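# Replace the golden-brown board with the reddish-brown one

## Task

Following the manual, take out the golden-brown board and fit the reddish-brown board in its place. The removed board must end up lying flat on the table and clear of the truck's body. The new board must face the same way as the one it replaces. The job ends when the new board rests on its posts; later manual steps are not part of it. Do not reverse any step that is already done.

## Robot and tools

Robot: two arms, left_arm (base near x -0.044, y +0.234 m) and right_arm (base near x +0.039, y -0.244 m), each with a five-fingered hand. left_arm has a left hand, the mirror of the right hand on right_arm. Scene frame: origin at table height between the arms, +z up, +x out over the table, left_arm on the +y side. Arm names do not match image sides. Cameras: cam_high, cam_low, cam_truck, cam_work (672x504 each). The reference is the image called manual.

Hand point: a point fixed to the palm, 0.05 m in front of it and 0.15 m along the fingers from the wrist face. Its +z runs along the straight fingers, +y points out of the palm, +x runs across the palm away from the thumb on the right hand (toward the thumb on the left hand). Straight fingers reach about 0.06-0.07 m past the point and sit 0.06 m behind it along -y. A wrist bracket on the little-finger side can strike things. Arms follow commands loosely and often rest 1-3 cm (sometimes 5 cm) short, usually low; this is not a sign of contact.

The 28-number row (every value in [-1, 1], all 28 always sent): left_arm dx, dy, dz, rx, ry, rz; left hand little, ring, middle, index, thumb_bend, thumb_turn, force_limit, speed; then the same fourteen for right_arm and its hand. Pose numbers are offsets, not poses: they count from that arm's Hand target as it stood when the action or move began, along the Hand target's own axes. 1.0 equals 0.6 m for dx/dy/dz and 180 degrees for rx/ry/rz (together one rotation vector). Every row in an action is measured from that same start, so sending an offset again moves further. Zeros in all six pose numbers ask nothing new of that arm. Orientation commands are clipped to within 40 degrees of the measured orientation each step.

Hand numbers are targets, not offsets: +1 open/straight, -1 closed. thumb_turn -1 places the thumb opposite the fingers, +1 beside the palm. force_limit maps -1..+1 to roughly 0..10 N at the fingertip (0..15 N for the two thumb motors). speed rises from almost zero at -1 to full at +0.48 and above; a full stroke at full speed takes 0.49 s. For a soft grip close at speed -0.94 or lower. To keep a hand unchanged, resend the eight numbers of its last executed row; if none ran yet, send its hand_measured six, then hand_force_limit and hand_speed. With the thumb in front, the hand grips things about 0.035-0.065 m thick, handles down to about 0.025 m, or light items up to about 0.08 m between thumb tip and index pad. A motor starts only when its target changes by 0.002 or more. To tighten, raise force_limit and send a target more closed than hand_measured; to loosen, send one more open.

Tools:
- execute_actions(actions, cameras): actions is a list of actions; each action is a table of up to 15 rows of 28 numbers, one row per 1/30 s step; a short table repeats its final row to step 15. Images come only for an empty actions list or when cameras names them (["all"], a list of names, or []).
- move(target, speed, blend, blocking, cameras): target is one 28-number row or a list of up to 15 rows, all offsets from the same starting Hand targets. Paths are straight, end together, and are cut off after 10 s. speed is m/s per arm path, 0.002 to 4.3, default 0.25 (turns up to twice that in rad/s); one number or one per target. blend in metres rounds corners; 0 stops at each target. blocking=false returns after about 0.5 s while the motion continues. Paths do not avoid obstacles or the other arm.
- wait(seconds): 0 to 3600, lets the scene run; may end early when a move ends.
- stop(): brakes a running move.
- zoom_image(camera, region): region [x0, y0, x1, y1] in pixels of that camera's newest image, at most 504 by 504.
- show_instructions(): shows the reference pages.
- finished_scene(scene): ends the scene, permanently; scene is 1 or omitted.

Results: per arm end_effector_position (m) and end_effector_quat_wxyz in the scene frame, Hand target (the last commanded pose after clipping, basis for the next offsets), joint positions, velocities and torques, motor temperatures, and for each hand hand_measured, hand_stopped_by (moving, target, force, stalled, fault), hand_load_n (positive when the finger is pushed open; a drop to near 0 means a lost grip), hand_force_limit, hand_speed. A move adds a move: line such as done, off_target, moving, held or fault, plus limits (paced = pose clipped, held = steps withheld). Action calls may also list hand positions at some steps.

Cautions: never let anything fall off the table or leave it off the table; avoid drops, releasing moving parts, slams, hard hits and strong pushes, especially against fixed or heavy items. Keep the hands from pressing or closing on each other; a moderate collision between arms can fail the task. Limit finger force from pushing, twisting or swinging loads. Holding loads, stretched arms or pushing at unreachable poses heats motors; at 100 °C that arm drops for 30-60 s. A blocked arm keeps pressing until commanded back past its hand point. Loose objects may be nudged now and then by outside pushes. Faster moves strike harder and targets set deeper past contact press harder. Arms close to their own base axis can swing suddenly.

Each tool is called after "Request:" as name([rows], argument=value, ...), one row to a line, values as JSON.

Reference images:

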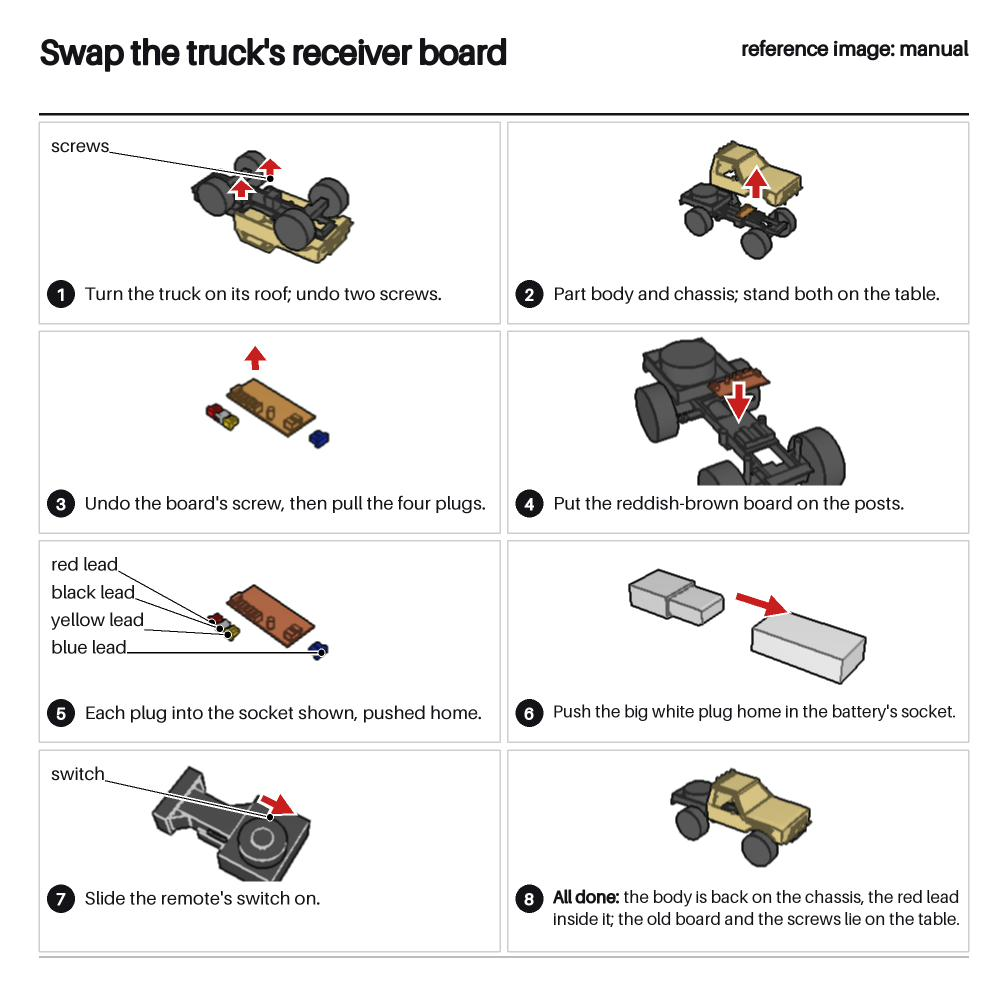

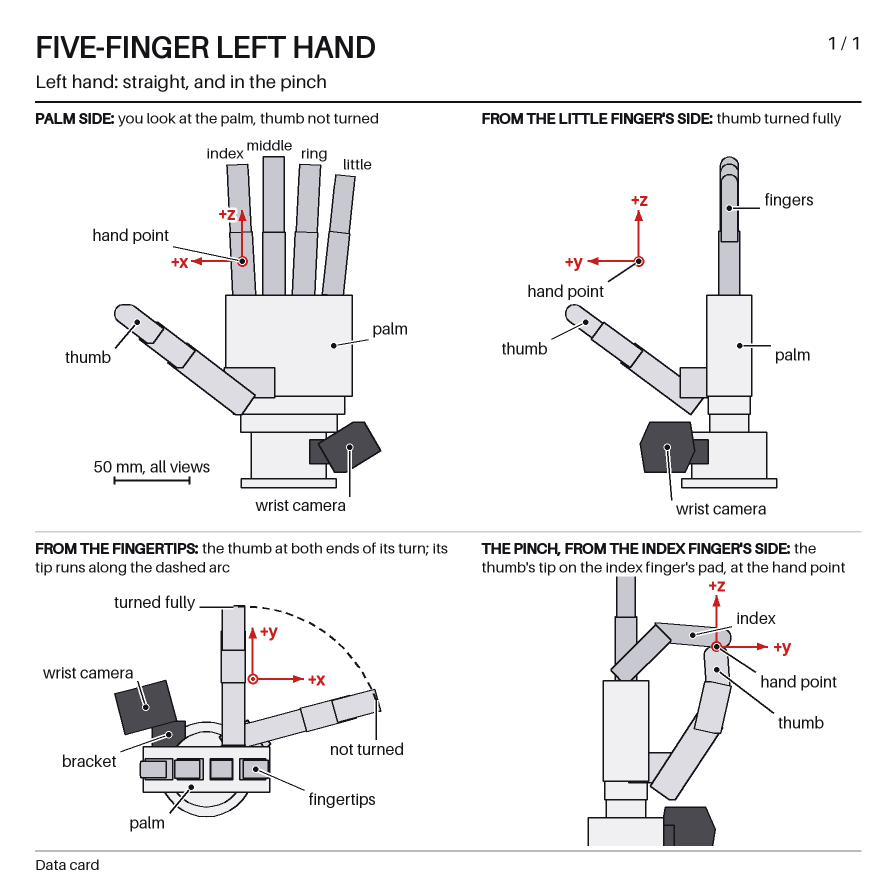

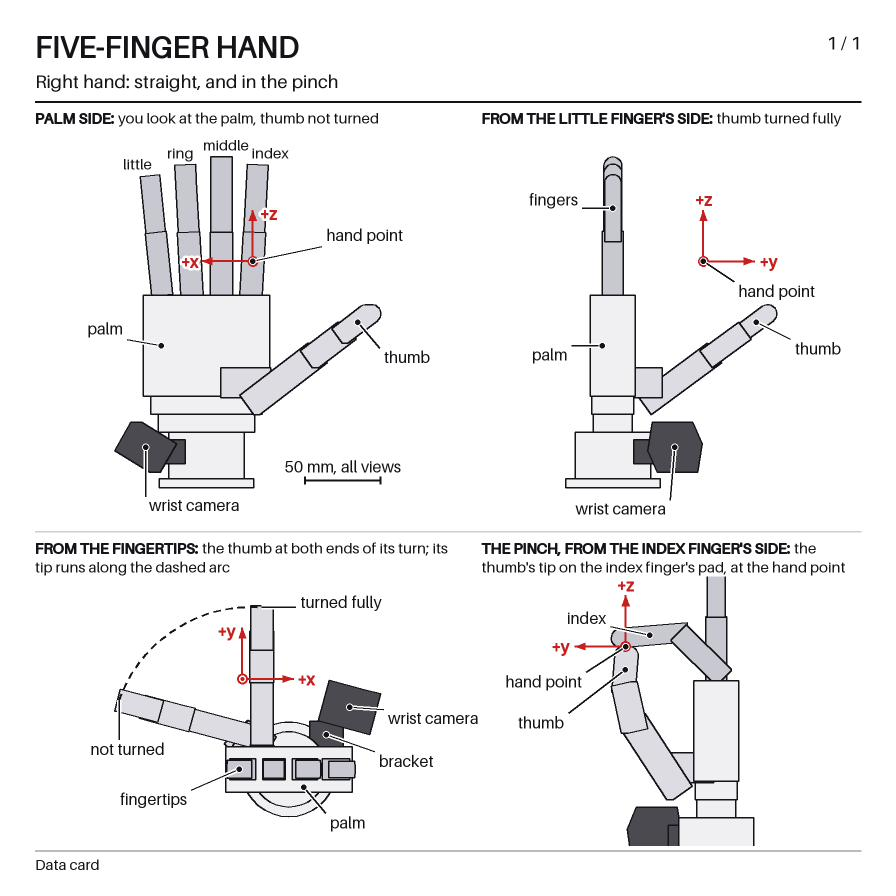

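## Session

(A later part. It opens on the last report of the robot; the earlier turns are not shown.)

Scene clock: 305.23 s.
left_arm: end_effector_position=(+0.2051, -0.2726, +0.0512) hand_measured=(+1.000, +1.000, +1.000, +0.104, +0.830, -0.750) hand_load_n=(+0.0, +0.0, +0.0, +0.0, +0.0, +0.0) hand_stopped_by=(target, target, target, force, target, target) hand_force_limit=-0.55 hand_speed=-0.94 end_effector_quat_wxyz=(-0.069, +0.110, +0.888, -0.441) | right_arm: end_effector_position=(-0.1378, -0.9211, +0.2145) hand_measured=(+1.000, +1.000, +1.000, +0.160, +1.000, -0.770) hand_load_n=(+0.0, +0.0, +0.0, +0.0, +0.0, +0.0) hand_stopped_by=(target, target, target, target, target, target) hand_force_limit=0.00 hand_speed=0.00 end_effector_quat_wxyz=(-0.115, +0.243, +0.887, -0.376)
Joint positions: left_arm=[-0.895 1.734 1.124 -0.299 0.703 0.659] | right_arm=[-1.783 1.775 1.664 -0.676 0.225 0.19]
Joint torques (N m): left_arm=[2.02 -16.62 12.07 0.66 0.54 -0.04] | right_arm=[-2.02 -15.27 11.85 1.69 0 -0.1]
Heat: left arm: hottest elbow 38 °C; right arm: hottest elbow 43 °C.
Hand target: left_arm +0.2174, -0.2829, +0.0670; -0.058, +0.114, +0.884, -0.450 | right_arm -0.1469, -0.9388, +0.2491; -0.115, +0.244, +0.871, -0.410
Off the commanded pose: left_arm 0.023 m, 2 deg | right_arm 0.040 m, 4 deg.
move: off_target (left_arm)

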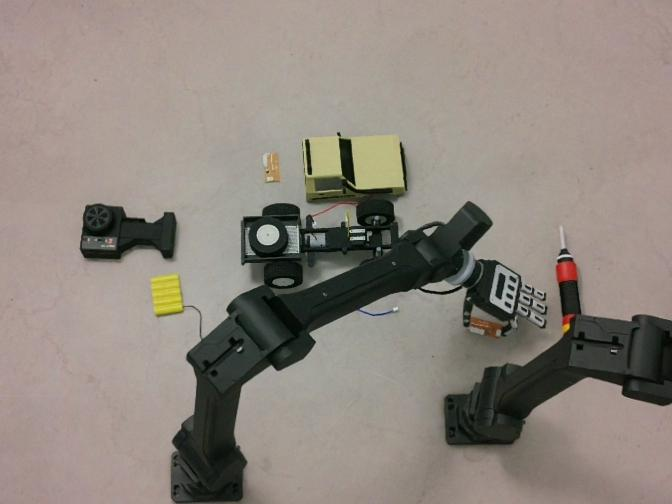

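Request:
execute_actions(actions=[], cameras=["cam_low", "cam_truck", "cam_high"])

Request:
zoom_image(camera="cam_low", region=[340, 220, 440, 290])

Scene clock: 306.23 s.
left_arm: end_effector_position=(+0.2051, -0.2726, +0.0512) hand_measured=(+1.000, +1.000, +1.000, +0.104, +0.830, -0.750) hand_load_n=(+0.0, +0.0, +0.0, +0.0, +0.5, +0.0) hand_stopped_by=(target, target, target, force, target, target) hand_force_limit=-0.55 hand_speed=-0.94 end_effector_quat_wxyz=(-0.069, +0.110, +0.888, -0.441) | right_arm: end_effector_position=(-0.1378, -0.9211, +0.2145) hand_measured=(+1.000, +1.000, +1.000, +0.160, +1.000, -0.770) hand_load_n=(+0.0, +0.0, +0.0, +0.0, +0.0, +0.0) hand_stopped_by=(target, target, target, target, target, target) hand_force_limit=0.00 hand_speed=0.00 end_effector_quat_wxyz=(-0.115, +0.243, +0.887, -0.376)
Joint positions: left_arm=[-0.895 1.734 1.124 -0.299 0.703 0.659] | right_arm=[-1.783 1.775 1.664 -0.676 0.225 0.19]
Joint velocities: within noise
Joint torques (N m): left_arm=[2.08 -16.5 12.12 0.66 0.54 -0.06] | right_arm=[-1.08 -15.5 11.92 1.65 0.01 -0.05]
Motor temperatures (°C): left_arm=[28 33 39 29 34 33] | right_arm=[31 34 43 32 29 28]
Heat: left arm: hottest elbow 39 °C; right arm: hottest elbow 43 °C.
Hand target: left_arm +0.2174, -0.2829, +0.0670; -0.058, +0.114, +0.884, -0.450 | right_arm -0.1469, -0.9388, +0.2491; -0.115, +0.244, +0.871, -0.410
Off the commanded pose: left_arm 0.023 m, 2 deg | right_arm 0.040 m, 4 deg.
Images, in order (width x height): cam_high 672x504, cam_low 672x504, cam_truck 672x504.

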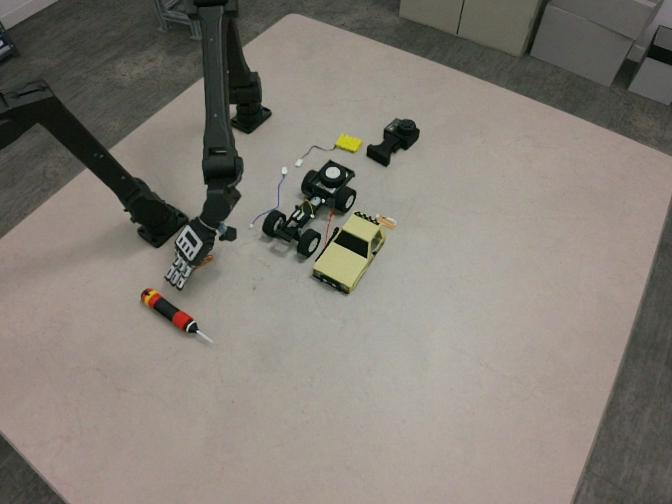

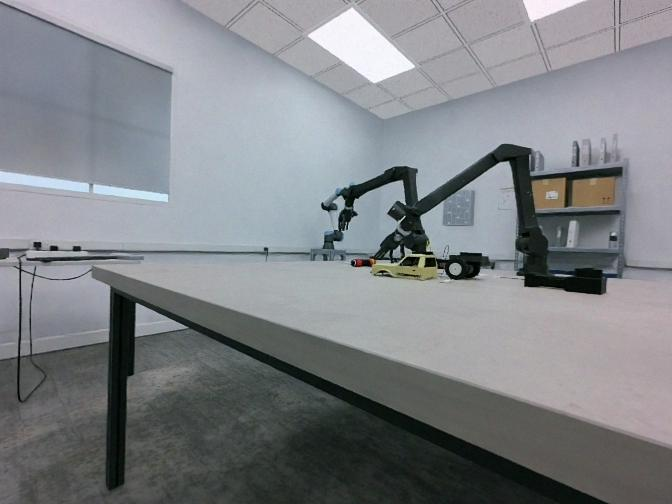

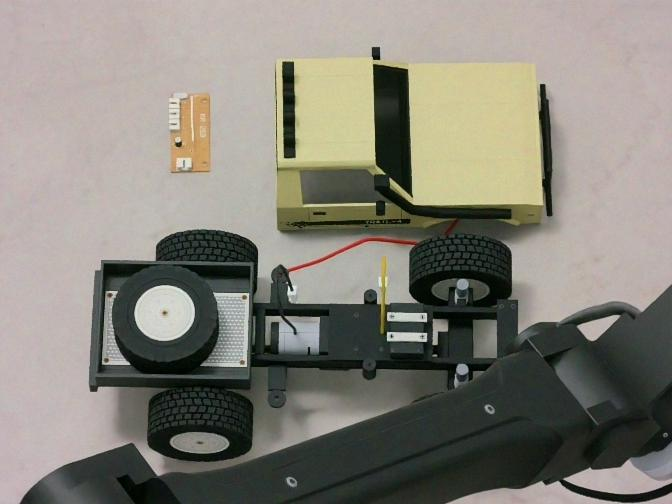

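Scaled by 5.040 from the camera's image (finer frame: 960x720).

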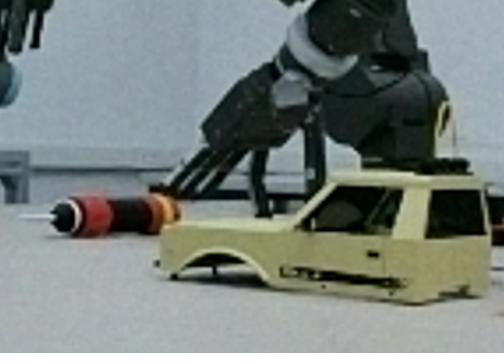

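Request:
zoom_image(camera="cam_truck", region=[155, 80, 225, 180])

Request:
zoom_image(camera="cam_truck", region=[260, 230, 540, 420])

Scaled by 5.040 from the camera's image (finer frame: 960x720).

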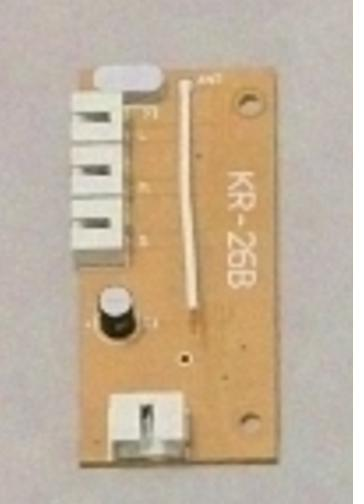

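Scaled by 1.800 from the camera's image (finer frame: 960x720).

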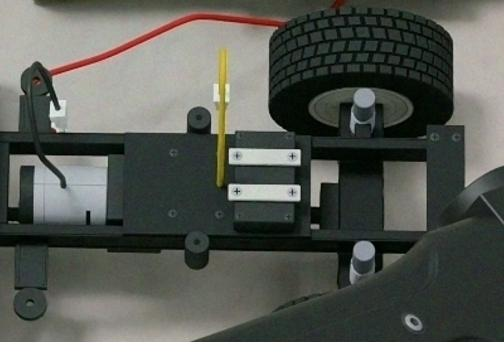

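Request:
move([
  [0.0072,-0.03758,-0.04188,0,0.00944,0.00686, 1,1,1,0.6,0.9,-0.75,-0.55,-0.3, 0,0,0,0,0,0, 1,1,1,0.16,1,-0.77,0,0],
  [0.01603,0.05223,0.0104,0,0.00944,0.00686, 1,1,1,0.6,0.9,-0.75,-0.55,-0.3, 0,0,0,0,0,0, 1,1,1,0.16,1,-0.77,0,0],
], cameras=["cam_work"], speed=0.08)

Request:
zoom_image(camera="cam_work", region=[450, 290, 540, 360])

Scene clock: 317.87 s.
left_arm: end_effector_position=(+0.2079, -0.2700, +0.0485) hand_measured=(+1.000, +1.000, +1.000, +0.600, +0.900, -0.750) hand_load_n=(+0.0, +0.0, +0.0, +0.0, +0.0, +0.0) hand_stopped_by=(target, target, target, target, target, target) hand_force_limit=-0.55 hand_speed=-0.30 end_effector_quat_wxyz=(-0.066, +0.131, +0.881, -0.450) | right_arm: end_effector_position=(-0.1378, -0.9211, +0.2145) hand_measured=(+1.000, +1.000, +1.000, +0.160, +1.000, -0.770) hand_load_n=(+0.0, +0.0, +0.0, +0.0, +0.0, +0.0) hand_stopped_by=(target, target, target, target, target, target) hand_force_limit=0.00 hand_speed=0.00 end_effector_quat_wxyz=(-0.115, +0.243, +0.887, -0.376)
Joint positions: left_arm=[-0.885 1.736 1.115 -0.286 0.731 0.708] | right_arm=[-1.783 1.775 1.664 -0.676 0.225 0.19]
Joint torques (N m): left_arm=[2.2 -14.86 7.99 1.95 0.71 -0.02] | right_arm=[-1.55 -14.92 12.12 1.92 0.02 -0.02]
Heat: left arm: hottest elbow 40 °C; right arm: hottest elbow 44 °C.
Hand target: left_arm +0.2115, -0.2675, +0.0379; -0.066, +0.131, +0.881, -0.449 | right_arm -0.1469, -0.9388, +0.2491; -0.115, +0.244, +0.871, -0.410
Off the commanded pose: left_arm 0.011 m, 0 deg | right_arm 0.040 m, 4 deg.
move: off_target (left_arm)

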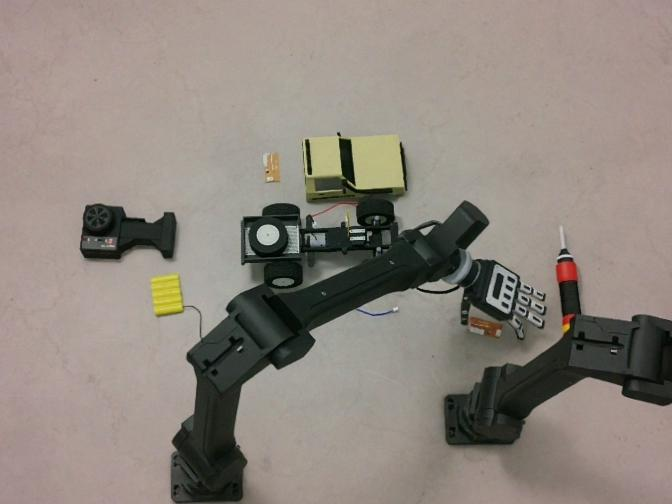

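Scaled by 5.600 from the camera's image (finer frame: 960x720).

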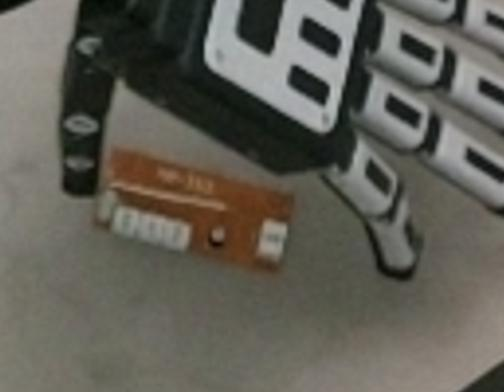

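Request:
move(target=[-0.0011,0.03086,0.01984,0,0,0, 1,1,1,0.6,0.9,-0.75,-0.55,-0.3, 0,0,0,0,0,0, 1,1,1,0.16,1,-0.77,0,0], cameras=["cam_work"], speed=0.04)

Request:
zoom_image(camera="cam_work", region=[450, 290, 540, 360])

Scene clock: 319.63 s.
left_arm: end_effector_position=(+0.2107, -0.2713, +0.0332) hand_measured=(+1.000, +1.000, +1.000, +0.600, +0.900, -0.750) hand_load_n=(+0.0, +0.0, +0.0, +0.0, +0.0, +0.0) hand_stopped_by=(target, target, target, target, target, target) hand_force_limit=-0.55 hand_speed=-0.30 end_effector_quat_wxyz=(-0.063, +0.133, +0.878, -0.455) | right_arm: end_effector_position=(-0.1378, -0.9211, +0.2145) hand_measured=(+1.000, +1.000, +1.000, +0.160, +1.000, -0.770) hand_load_n=(+0.0, +0.0, +0.0, +0.0, +0.0, +0.0) hand_stopped_by=(target, target, target, target, target, target) hand_force_limit=0.00 hand_speed=0.00 end_effector_quat_wxyz=(-0.115, +0.243, +0.887, -0.376)
Joint positions: left_arm=[-0.881 1.764 1.1 -0.231 0.736 0.711] | right_arm=[-1.783 1.775 1.664 -0.676 0.225 0.19]
Joint torques (N m): left_arm=[2.37 -14.27 7.54 1.92 0.55 -0.02] | right_arm=[-1.55 -15.21 11.96 1.81 0.02 -0.03]
Heat: left arm: hottest elbow 40 °C; right arm: hottest elbow 44 °C.
Hand target: left_arm +0.2125, -0.2665, +0.0159; -0.066, +0.131, +0.882, -0.449 | right_arm -0.1469, -0.9388, +0.2491; -0.115, +0.244, +0.871, -0.410
Off the commanded pose: left_arm 0.018 m, 1 deg | right_arm 0.040 m, 4 deg.
move: off_target (left_arm)

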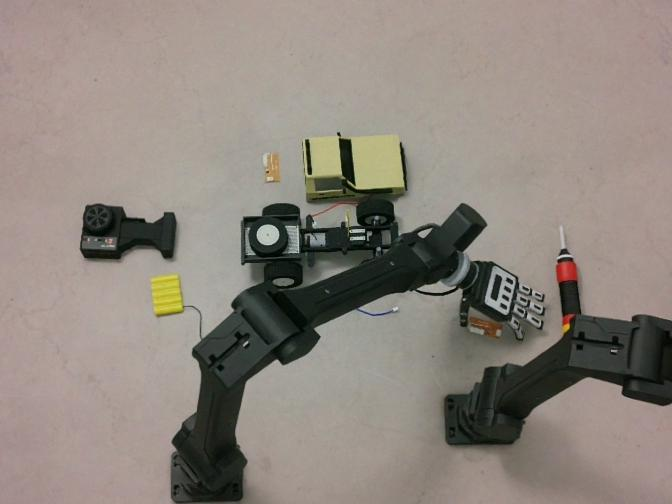

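Scaled by 5.600 from the camera's image (finer frame: 960x720).

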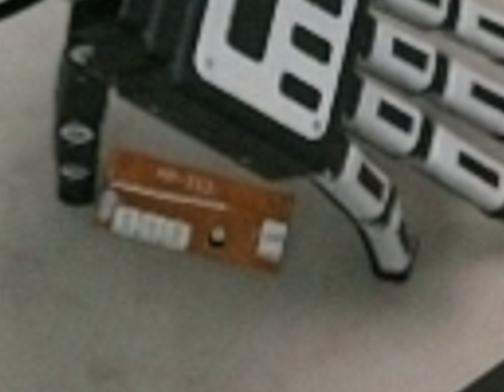

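Request:
move([
  [-0.001,-0.06271,-0.0383,0,0,0, 1,1,1,0.6,0.9,-0.75,-0.55,-0.3, 0,0,0,0,0,0, 1,1,1,0.16,1,-0.77,0,0],
  [0.00416,0,0,0,0,0, 1,1,1,0.6,0.9,-0.75,-0.55,-0.3, 0,0,0,0,0,0, 1,1,1,0.16,1,-0.77,0,0],
], cameras=["cam_work"], speed=0.05)

Request:
zoom_image(camera="cam_work", region=[450, 290, 540, 360])

Scene clock: 323.10 s.
left_arm: end_effector_position=(+0.2100, -0.2703, +0.0334) hand_measured=(+1.000, +1.000, +1.000, +0.600, +0.900, -0.750) hand_load_n=(+0.0, +0.0, +0.0, +0.0, +0.0, +0.0) hand_stopped_by=(target, target, target, target, target, target) hand_force_limit=-0.55 hand_speed=-0.30 end_effector_quat_wxyz=(-0.062, +0.134, +0.878, -0.456) | right_arm: end_effector_position=(-0.1378, -0.9211, +0.2145) hand_measured=(+1.000, +1.000, +1.000, +0.160, +1.000, -0.770) hand_load_n=(+0.0, +0.0, +0.0, +0.0, +0.0, +0.0) hand_stopped_by=(target, target, target, target, target, target) hand_force_limit=0.00 hand_speed=0.00 end_effector_quat_wxyz=(-0.115, +0.243, +0.887, -0.376)
Joint positions: left_arm=[-0.881 1.76 1.094 -0.226 0.736 0.711] | right_arm=[-1.783 1.775 1.664 -0.676 0.225 0.19]
Joint torques (N m): left_arm=[2.14 -14.56 7.46 1.88 0.5 -0.03] | right_arm=[-1.38 -15.09 11.77 1.77 0.06 -0.03]
Heat: left arm: hottest elbow 39 °C; right arm: hottest elbow 44 °C.
Hand target: left_arm +0.2100, -0.2658, +0.0160; -0.066, +0.131, +0.881, -0.449 | right_arm -0.1469, -0.9388, +0.2491; -0.115, +0.244, +0.871, -0.410
Off the commanded pose: left_arm 0.018 m, 1 deg | right_arm 0.040 m, 4 deg.
move: off_target (left_arm)

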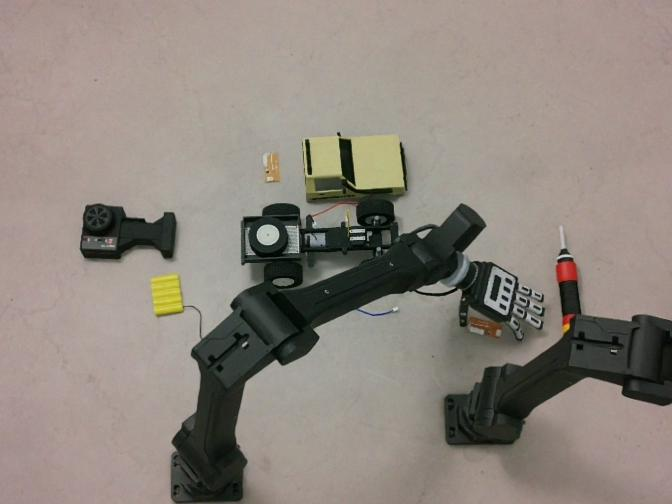

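Scaled by 5.600 from the camera's image (finer frame: 960x720).

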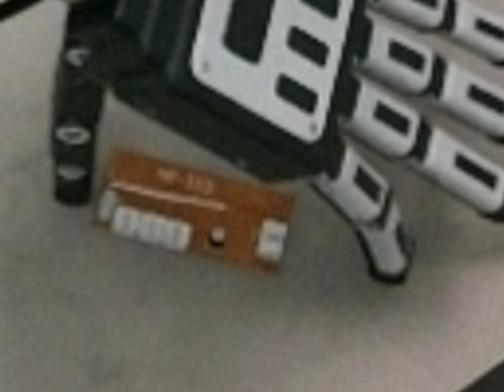

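Request:
move([
  [0.0048,-0.06325,-0.0376,0,0,0, 1,1,1,0.6,0.9,-0.75,-0.55,-0.3, 0,0,0,0,0,0, 1,1,1,0.16,1,-0.77,0,0],
  [0.0068,-0.0007,0.0009,0,0,0, 1,1,1,0.6,0.9,-0.75,-0.55,-0.3, 0,0,0,0,0,0, 1,1,1,0.16,1,-0.77,0,0],
], cameras=["cam_work"], speed=0.05)

Request:
zoom_image(camera="cam_work", region=[450, 290, 540, 360])

Scene clock: 326.10 s.
left_arm: end_effector_position=(+0.2087, -0.2682, +0.0332) hand_measured=(+1.000, +1.000, +1.000, +0.600, +0.900, -0.750) hand_load_n=(+0.0, +0.0, +0.0, +0.0, +0.0, +0.0) hand_stopped_by=(target, target, target, target, target, target) hand_force_limit=-0.55 hand_speed=-0.30 end_effector_quat_wxyz=(-0.060, +0.134, +0.878, -0.456) | right_arm: end_effector_position=(-0.1378, -0.9211, +0.2145) hand_measured=(+1.000, +1.000, +1.000, +0.160, +1.000, -0.770) hand_load_n=(+0.0, +0.0, +0.0, +0.5, +0.0, +0.0) hand_stopped_by=(target, target, target, target, target, target) hand_force_limit=0.00 hand_speed=0.00 end_effector_quat_wxyz=(-0.115, +0.243, +0.887, -0.376)
Joint positions: left_arm=[-0.881 1.753 1.083 -0.218 0.734 0.711] | right_arm=[-1.783 1.775 1.664 -0.676 0.225 0.19]
Joint torques (N m): left_arm=[1.73 -14.45 7.49 1.91 0.44 -0.09] | right_arm=[-1.96 -15.44 11.99 1.72 -0.01 -0.15]
Heat: left arm: hottest elbow 39 °C; right arm: hottest elbow 44 °C.
Hand target: left_arm +0.2059, -0.2653, +0.0160; -0.066, +0.131, +0.881, -0.449 | right_arm -0.1469, -0.9388, +0.2491; -0.115, +0.244, +0.871, -0.410
Off the commanded pose: left_arm 0.018 m, 1 deg | right_arm 0.040 m, 4 deg.
move: off_target (left_arm)

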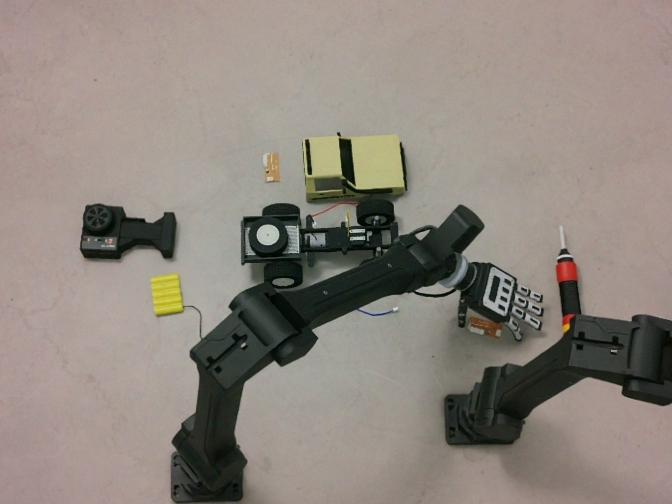

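Scaled by 5.600 from the camera's image (finer frame: 960x720).

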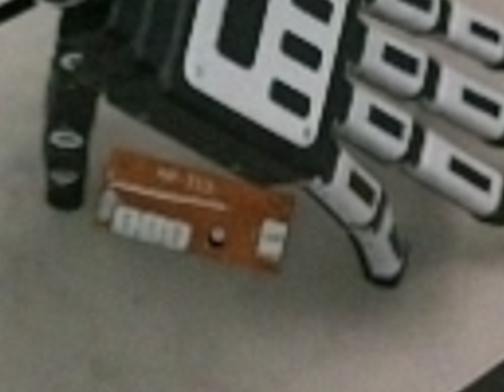

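Request:
move(target=[0,0,0,0,0,0, 1,1,1,0.6,0.77,-0.75,-0.55,-0.9, 0,0,0,0,0,0, 1,1,1,0.16,1,-0.77,0,0], cameras=["cam_work"])

Request:
zoom_image(camera="cam_work", region=[450, 290, 540, 360])

Scene clock: 327.70 s.
left_arm: end_effector_position=(+0.2087, -0.2682, +0.0330) hand_measured=(+1.000, +1.000, +1.000, +0.600, +0.770, -0.750) hand_load_n=(+0.0, +0.0, +0.0, +0.0, +0.5, +0.0) hand_stopped_by=(target, target, target, target, target, target) hand_force_limit=-0.55 hand_speed=-0.90 end_effector_quat_wxyz=(-0.060, +0.134, +0.878, -0.456) | right_arm: end_effector_position=(-0.1378, -0.9211, +0.2145) hand_measured=(+1.000, +1.000, +1.000, +0.160, +1.000, -0.770) hand_load_n=(-0.5, +0.0, +0.0, +0.0, +0.0, +0.0) hand_stopped_by=(target, target, target, target, target, target) hand_force_limit=0.00 hand_speed=0.00 end_effector_quat_wxyz=(-0.115, +0.243, +0.887, -0.376)
Joint positions: left_arm=[-0.881 1.753 1.083 -0.218 0.734 0.711] | right_arm=[-1.783 1.775 1.664 -0.676 0.225 0.19]
Joint torques (N m): left_arm=[1.67 -14.15 7.45 1.84 0.46 -0.1] | right_arm=[-1.08 -15.44 11.86 1.69 0 -0.04]
Heat: left arm: hottest elbow 39 °C; right arm: hottest elbow 44 °C.
Hand target: left_arm +0.2059, -0.2653, +0.0160; -0.066, +0.131, +0.881, -0.449 | right_arm -0.1469, -0.9388, +0.2491; -0.115, +0.244, +0.871, -0.410
Off the commanded pose: left_arm 0.017 m, 1 deg | right_arm 0.040 m, 4 deg.
move: done

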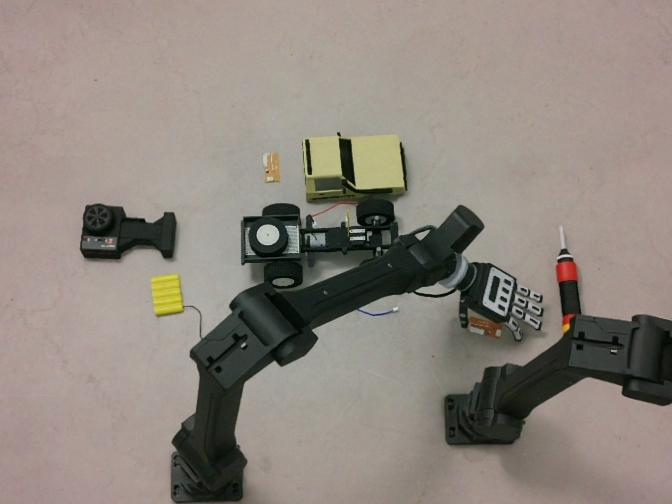

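Scaled by 5.600 from the camera's image (finer frame: 960x720).

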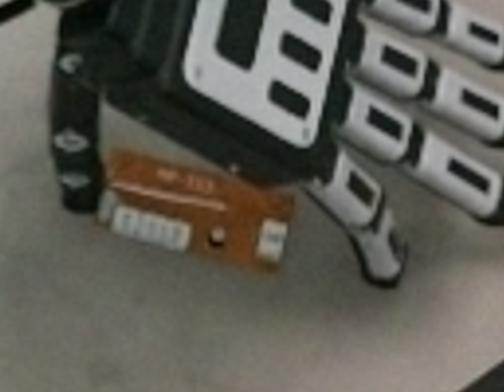

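Request:
move(target=[0,0,0,0,0,0, 1,1,1,0.0,0.77,-0.75,-0.55,-0.94, 0,0,0,0,0,0, 1,1,1,0.16,1,-0.77,0,0], cameras=["cam_work"])

Request:
zoom_image(camera="cam_work", region=[450, 290, 540, 360])

Scene clock: 330.83 s.
left_arm: end_effector_position=(+0.2087, -0.2682, +0.0330) hand_measured=(+1.000, +1.000, +1.000, +0.172, +0.770, -0.750) hand_load_n=(+0.0, +0.0, +0.0, +2.5, +2.5, +0.0) hand_stopped_by=(target, target, target, force, target, target) hand_force_limit=-0.55 hand_speed=-0.94 end_effector_quat_wxyz=(-0.060, +0.134, +0.878, -0.456) | right_arm: end_effector_position=(-0.1378, -0.9211, +0.2145) hand_measured=(+1.000, +1.000, +1.000, +0.160, +1.000, -0.770) hand_load_n=(+0.0, +0.0, +0.0, +0.0, +0.0, +0.0) hand_stopped_by=(target, target, target, target, target, target) hand_force_limit=0.00 hand_speed=0.00 end_effector_quat_wxyz=(-0.115, +0.243, +0.887, -0.376)
Joint positions: left_arm=[-0.881 1.753 1.083 -0.218 0.734 0.711] | right_arm=[-1.783 1.775 1.664 -0.676 0.225 0.19]
Joint torques (N m): left_arm=[1.44 -14.21 7.45 1.88 0.46 -0.09] | right_arm=[-1.49 -15.15 11.82 1.77 0.01 -0.08]
Heat: left arm: hottest elbow 38 °C; right arm: hottest elbow 44 °C.
Hand target: left_arm +0.2059, -0.2653, +0.0160; -0.066, +0.131, +0.881, -0.449 | right_arm -0.1469, -0.9388, +0.2491; -0.115, +0.244, +0.871, -0.410
Off the commanded pose: left_arm 0.018 m, 1 deg | right_arm 0.040 m, 4 deg.
move: done

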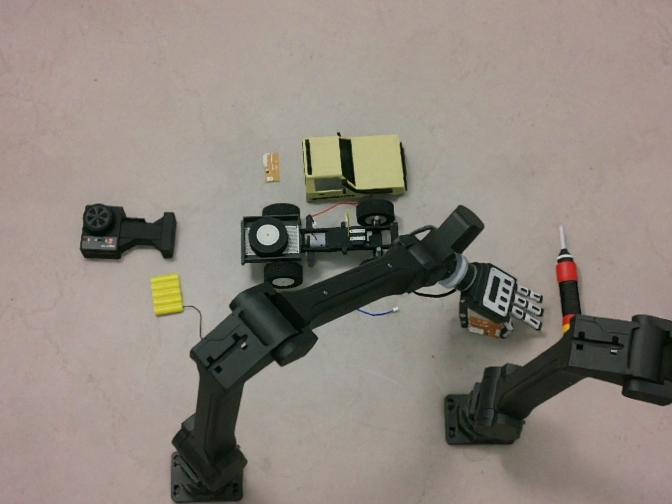

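Scaled by 5.600 from the camera's image (finer frame: 960x720).

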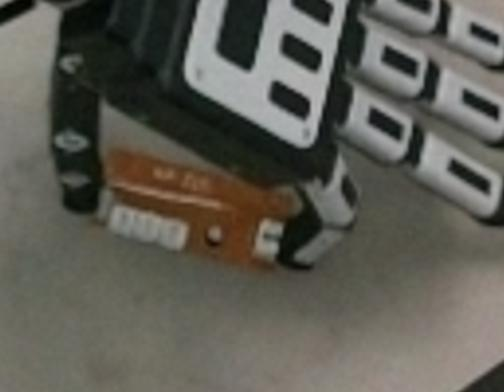

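Request:
move(target=[-0.02503,-0.08192,-0.04297,0.0083,0,0, 1,1,1,0.0,0.77,-0.75,-0.55,-0.94, 0,0,0,0,0,0, 1,1,1,0.16,1,-0.77,0,0], cameras=["cam_work"], speed=0.04)

Request:
zoom_image(camera="cam_work", region=[450, 290, 540, 360])

Scene clock: 333.20 s.
left_arm: end_effector_position=(+0.2059, -0.2678, +0.0546) hand_measured=(+1.000, +1.000, +1.000, +0.172, +0.770, -0.750) hand_load_n=(+0.0, +0.0, -0.5, +0.0, +0.0, +0.0) hand_stopped_by=(target, target, target, force, target, target) hand_force_limit=-0.55 hand_speed=-0.94 end_effector_quat_wxyz=(-0.075, +0.131, +0.879, -0.451) | right_arm: end_effector_position=(-0.1378, -0.9211, +0.2145) hand_measured=(+1.000, +1.000, +1.000, +0.160, +1.000, -0.770) hand_load_n=(+0.0, +0.0, +0.0, +0.0, +0.0, +0.0) hand_stopped_by=(target, target, target, target, target, target) hand_force_limit=0.00 hand_speed=0.00 end_effector_quat_wxyz=(-0.115, +0.243, +0.887, -0.376)
Joint positions: left_arm=[-0.88 1.729 1.121 -0.311 0.75 0.711] | right_arm=[-1.783 1.775 1.664 -0.676 0.225 0.19]
Joint torques (N m): left_arm=[2.32 -16.56 12.04 0.66 0.73 -0.17] | right_arm=[-2.2 -14.86 11.85 1.77 0 -0.11]
Heat: left arm: hottest elbow 38 °C; right arm: hottest elbow 44 °C.
Hand target: left_arm +0.2180, -0.2773, +0.0709; -0.068, +0.130, +0.876, -0.460 | right_arm -0.1469, -0.9388, +0.2491; -0.115, +0.244, +0.871, -0.410
Off the commanded pose: left_arm 0.022 m, 1 deg | right_arm 0.040 m, 4 deg.
move: off_target (left_arm)

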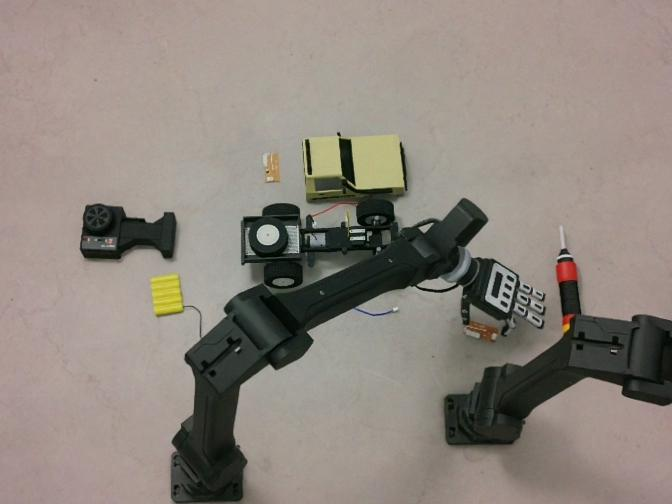

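Scaled by 5.600 from the camera's image (finer frame: 960x720).

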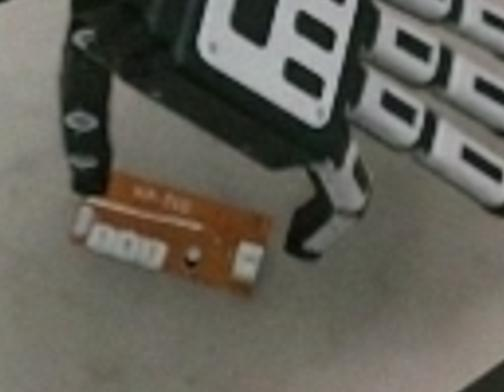

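Request:
execute_actions(actions=[], cameras=["cam_work"])

Request:
zoom_image(camera="cam_work", region=[70, 190, 220, 340])

Request:
zoom_image(camera="cam_work", region=[445, 300, 505, 350])

Scene clock: 337.87 s.
left_arm: end_effector_position=(+0.2058, -0.2677, +0.0546) hand_measured=(+1.000, +1.000, +1.000, +0.172, +0.770, -0.750) hand_load_n=(+0.0, +0.0, +0.0, +0.0, +0.0, +0.0) hand_stopped_by=(target, target, target, force, target, target) hand_force_limit=-0.55 hand_speed=-0.94 end_effector_quat_wxyz=(-0.076, +0.131, +0.879, -0.451) | right_arm: end_effector_position=(-0.1378, -0.9211, +0.2145) hand_measured=(+1.000, +1.000, +1.000, +0.160, +1.000, -0.770) hand_load_n=(+0.0, +0.0, +0.0, +0.0, +0.0, +0.0) hand_stopped_by=(target, target, target, target, target, target) hand_force_limit=0.00 hand_speed=0.00 end_effector_quat_wxyz=(-0.115, +0.243, +0.887, -0.376)
Joint positions: left_arm=[-0.88 1.729 1.121 -0.311 0.75 0.711] | right_arm=[-1.783 1.775 1.664 -0.676 0.225 0.19]
Joint velocities: within noise
Joint torques (N m): left_arm=[2.2 -16.56 12.05 0.65 0.73 -0.16] | right_arm=[-1.55 -14.74 11.89 1.65 0.05 -0.07]
Motor temperatures (°C): left_arm=[28 34 38 29 34 33] | right_arm=[31 35 44 32 29 28]
Heat: left arm: hottest elbow 38 °C; right arm: hottest elbow 44 °C.
Hand target: left_arm +0.2180, -0.2773, +0.0709; -0.068, +0.130, +0.876, -0.460 | right_arm -0.1469, -0.9388, +0.2491; -0.115, +0.244, +0.871, -0.410
Off the commanded pose: left_arm 0.022 m, 1 deg | right_arm 0.040 m, 4 deg.
Images, in order (width x height): cam_work 672x504.

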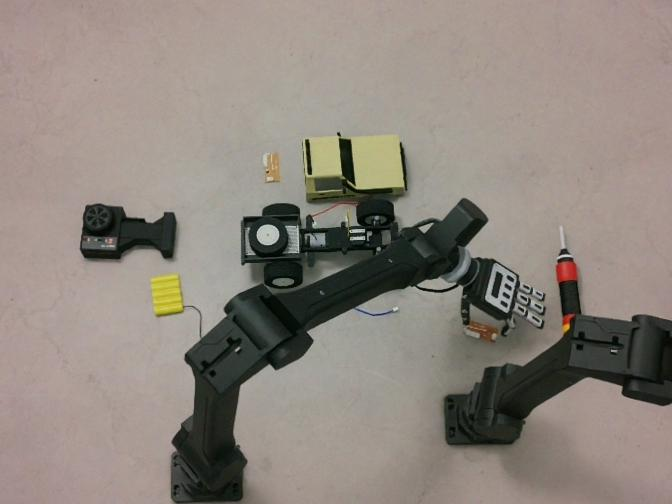

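Scaled by 3.360 from the camera's image (finer frame: 960x720).

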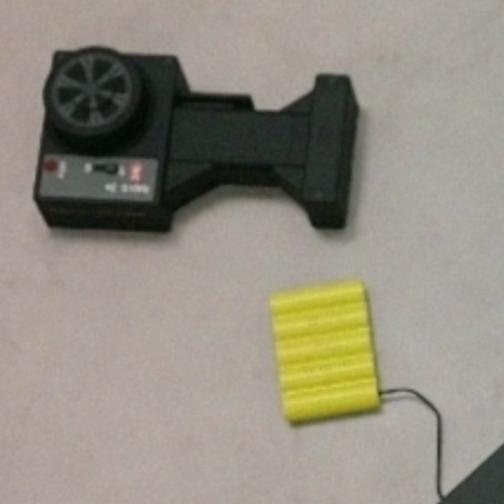

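Scaled by 8.400 from the camera's image (finer frame: 960x720).

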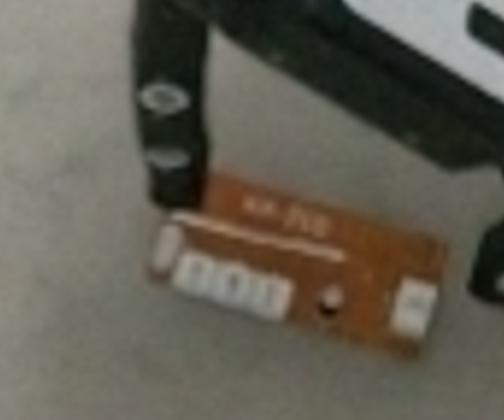

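Request:
move([
  [0.06467,-0.0223,-0.00915,0,0,0, 1,1,1,1,0.9,-0.75,-0.55,-0.2, 0,0,0,0,0,0, 1,1,1,0.16,1,-0.77,0,0],
  [0.06472,0.06348,0.05008,0,0,0, 1,1,1,1,0.9,-0.75,-0.55,-0.2, 0,0,0,0,0,0, 1,1,1,0.16,1,-0.77,0,0],
], cameras=["cam_work"], speed=0.08)

Request:
zoom_image(camera="cam_work", region=[440, 290, 540, 365])

Scene clock: 351.33 s.
left_arm: end_effector_position=(+0.1821, -0.2701, +0.0343) hand_measured=(+1.000, +1.000, +1.000, +1.000, +0.900, -0.750) hand_load_n=(+0.0, +0.0, +0.0, +0.0, +0.0, +0.0) hand_stopped_by=(target, target, target, target, target, target) hand_force_limit=-0.55 hand_speed=-0.20 end_effector_quat_wxyz=(-0.064, +0.134, +0.873, -0.465) | right_arm: end_effector_position=(-0.1378, -0.9211, +0.2145) hand_measured=(+1.000, +1.000, +1.000, +0.160, +1.000, -0.770) hand_load_n=(+0.0, +0.0, +0.0, +0.0, +0.5, +0.0) hand_stopped_by=(target, target, target, target, target, target) hand_force_limit=0.00 hand_speed=0.00 end_effector_quat_wxyz=(-0.115, +0.243, +0.887, -0.376)
Joint positions: left_arm=[-0.919 1.721 1.024 -0.15 0.727 0.66] | right_arm=[-1.783 1.775 1.664 -0.676 0.225 0.19]
Joint torques (N m): left_arm=[1.9 -14.27 7.54 2.03 0.37 -0.18] | right_arm=[-1.2 -14.51 11.97 1.87 0.01 -0.08]
Heat: left arm: hottest elbow 38 °C; right arm: hottest elbow 44 °C.
Hand target: left_arm +0.1799, -0.2691, +0.0224; -0.068, +0.130, +0.876, -0.460 | right_arm -0.1469, -0.9388, +0.2491; -0.115, +0.244, +0.871, -0.410
Off the commanded pose: left_arm 0.012 m, 1 deg | right_arm 0.040 m, 4 deg.
move: off_target (left_arm)

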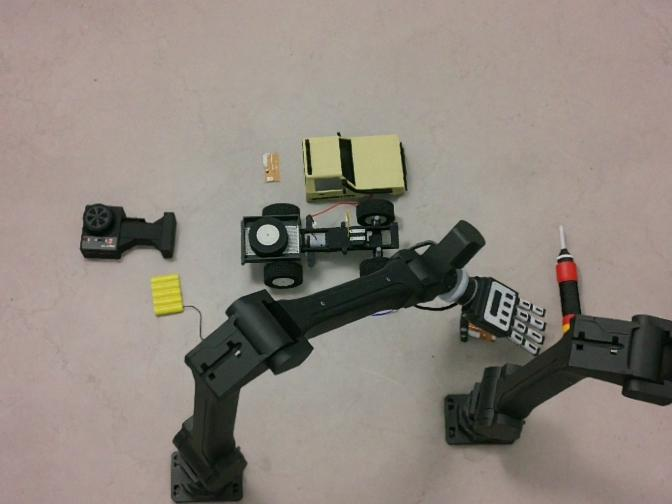

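Scaled by 5.040 from the camera's image (finer frame: 960x720).

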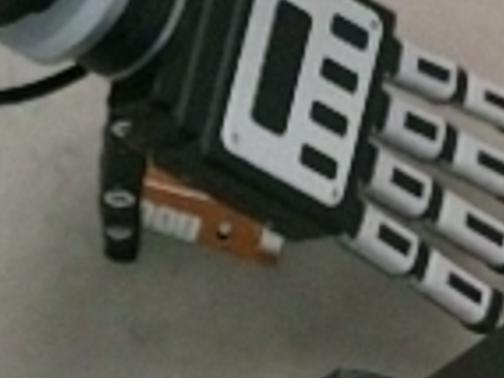

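Request:
move(target=[-0.0408,-0.0003,0.0005,0,0,0, 1,1,1,1,0.9,-0.75,-0.55,-0.2, 0,0,0,0,0,0, 1,1,1,0.16,1,-0.77,0,0], cameras=["cam_work"], speed=0.04)

Request:
zoom_image(camera="cam_work", region=[440, 290, 540, 365])

Scene clock: 353.07 s.
left_arm: end_effector_position=(+0.1845, -0.2720, +0.0338) hand_measured=(+1.000, +1.000, +1.000, +1.000, +0.900, -0.750) hand_load_n=(+0.0, +0.0, +0.0, +0.0, +0.5, +4.5) hand_stopped_by=(target, target, target, target, target, target) hand_force_limit=-0.55 hand_speed=-0.20 end_effector_quat_wxyz=(-0.076, +0.130, +0.872, -0.466) | right_arm: end_effector_position=(-0.1378, -0.9211, +0.2145) hand_measured=(+1.000, +1.000, +1.000, +0.160, +1.000, -0.770) hand_load_n=(+0.0, +0.0, +0.0, +0.0, +0.0, +0.0) hand_stopped_by=(target, target, target, target, target, target) hand_force_limit=0.00 hand_speed=0.00 end_effector_quat_wxyz=(-0.115, +0.243, +0.887, -0.376)
Joint positions: left_arm=[-0.91 1.738 1.044 -0.165 0.751 0.655] | right_arm=[-1.783 1.775 1.664 -0.676 0.225 0.19]
Joint torques (N m): left_arm=[2.96 -12.34 11.28 0.91 0.18 0.14] | right_arm=[-1.49 -14.86 12.01 2.07 0.03 -0.07]
Heat: left arm: hottest elbow 38 °C; right arm: hottest elbow 44 °C.
Hand target: left_arm +0.2033, -0.2766, +0.0225; -0.068, +0.130, +0.875, -0.461 | right_arm -0.1469, -0.9388, +0.2491; -0.115, +0.244, +0.871, -0.410
Off the commanded pose: left_arm 0.022 m, 1 deg | right_arm 0.040 m, 4 deg.
move: off_target (left_arm)

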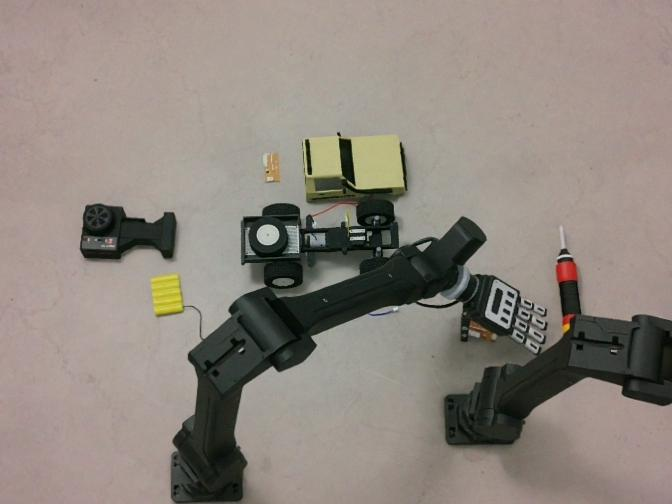

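Scaled by 5.040 from the camera's image (finer frame: 960x720).

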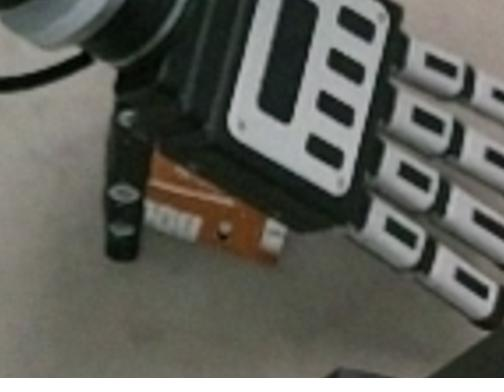

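Request:
move([
  [0.035,-0.042,-0.022,0,0,0, 1,1,1,1,0.9,-0.75,-0.55,-0.2, 0,0,0,0,0,0, 1,1,1,0.16,1,-0.77,0,0],
  [0.0405,-0.0047,-0.0027,0,0,0, 1,1,1,1,0.9,-0.75,-0.55,-0.2, 0,0,0,0,0,0, 1,1,1,0.16,1,-0.77,0,0],
], cameras=["cam_work"], speed=0.06)

Request:
zoom_image(camera="cam_work", region=[440, 290, 540, 365])

Scene clock: 355.53 s.
left_arm: end_effector_position=(+0.1841, -0.2703, +0.0392) hand_measured=(+1.000, +1.000, +1.000, +1.000, +0.900, -0.750) hand_load_n=(+0.0, +0.0, +0.0, +0.0, +0.0, +0.0) hand_stopped_by=(target, target, target, target, target, target) hand_force_limit=-0.55 hand_speed=-0.20 end_effector_quat_wxyz=(-0.063, +0.131, +0.873, -0.466) | right_arm: end_effector_position=(-0.1378, -0.9211, +0.2145) hand_measured=(+1.000, +1.000, +1.000, +0.160, +1.000, -0.770) hand_load_n=(+0.0, +0.0, +0.0, +0.0, +0.0, +0.0) hand_stopped_by=(target, target, target, target, target, target) hand_force_limit=0.00 hand_speed=0.00 end_effector_quat_wxyz=(-0.115, +0.243, +0.887, -0.376)
Joint positions: left_arm=[-0.916 1.714 1.029 -0.158 0.726 0.654] | right_arm=[-1.783 1.775 1.664 -0.676 0.225 0.19]
Joint torques (N m): left_arm=[1.2 -13.86 7.64 2.07 0.39 -0.12] | right_arm=[-1.26 -14.62 11.99 1.69 -0.01 -0.04]
Heat: left arm: hottest elbow 38 °C; right arm: hottest elbow 44 °C.
Hand target: left_arm +0.1800, -0.2698, +0.0258; -0.068, +0.130, +0.876, -0.461 | right_arm -0.1469, -0.9388, +0.2491; -0.115, +0.244, +0.871, -0.410
Off the commanded pose: left_arm 0.014 m, 1 deg | right_arm 0.040 m, 4 deg.
move: off_target (left_arm)

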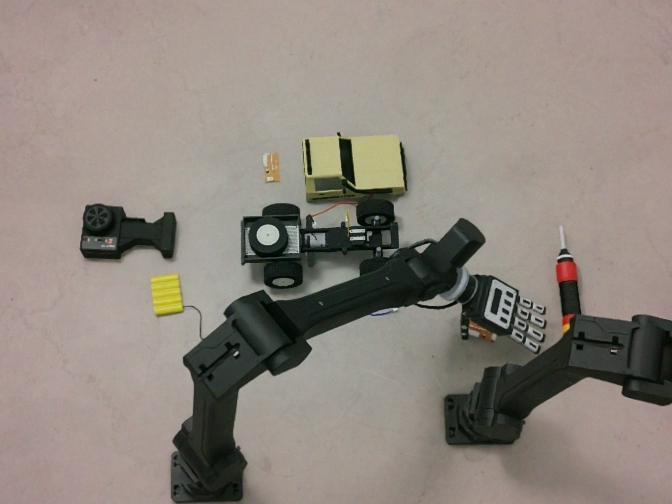

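Scaled by 5.040 from the camera's image (finer frame: 960x720).

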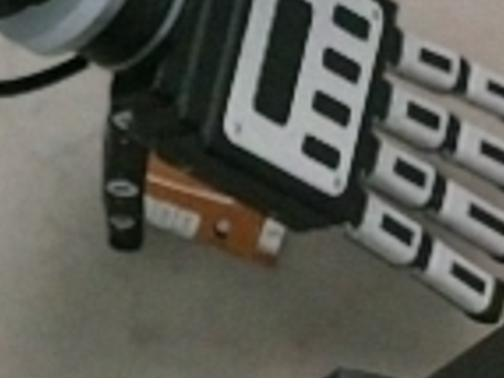

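Request:
move(target=[0,0.0046,0.0035,0,0,0, 1,1,1,1,0.9,-0.75,-0.55,-0.2, 0,0,0,0,0,0, 1,1,1,0.16,1,-0.77,0,0], cameras=[], speed=0.06)

Scene clock: 356.33 s.
left_arm: end_effector_position=(+0.1850, -0.2715, +0.0381) hand_measured=(+1.000, +1.000, +1.000, +1.000, +0.900, -0.750) hand_load_n=(+0.0, +0.0, +0.0, -0.5, +0.0, +0.0) hand_stopped_by=(target, target, target, target, target, target) hand_force_limit=-0.55 hand_speed=-0.20 end_effector_quat_wxyz=(-0.062, +0.132, +0.872, -0.467) | right_arm: end_effector_position=(-0.1378, -0.9211, +0.2145) hand_measured=(+1.000, +1.000, +1.000, +0.160, +1.000, -0.770) hand_load_n=(+0.0, +0.0, +0.0, +0.0, +0.0, +0.0) hand_stopped_by=(target, target, target, target, target, target) hand_force_limit=0.00 hand_speed=0.00 end_effector_quat_wxyz=(-0.115, +0.243, +0.887, -0.376)
Joint positions: left_arm=[-0.916 1.718 1.029 -0.149 0.726 0.654] | right_arm=[-1.783 1.775 1.664 -0.676 0.225 0.19]
Joint torques (N m): left_arm=[1.2 -13.57 7.38 2.04 0.38 -0.12] | right_arm=[-0.5 -14.39 11.96 1.88 0.01 -0.07]
Heat: left arm: hottest elbow 38 °C; right arm: hottest elbow 44 °C.
Hand target: left_arm +0.1799, -0.2700, +0.0223; -0.068, +0.130, +0.876, -0.461 | right_arm -0.1469, -0.9388, +0.2491; -0.115, +0.244, +0.871, -0.410
Off the commanded pose: left_arm 0.017 m, 1 deg | right_arm 0.040 m, 4 deg.
move: off_target (left_arm)


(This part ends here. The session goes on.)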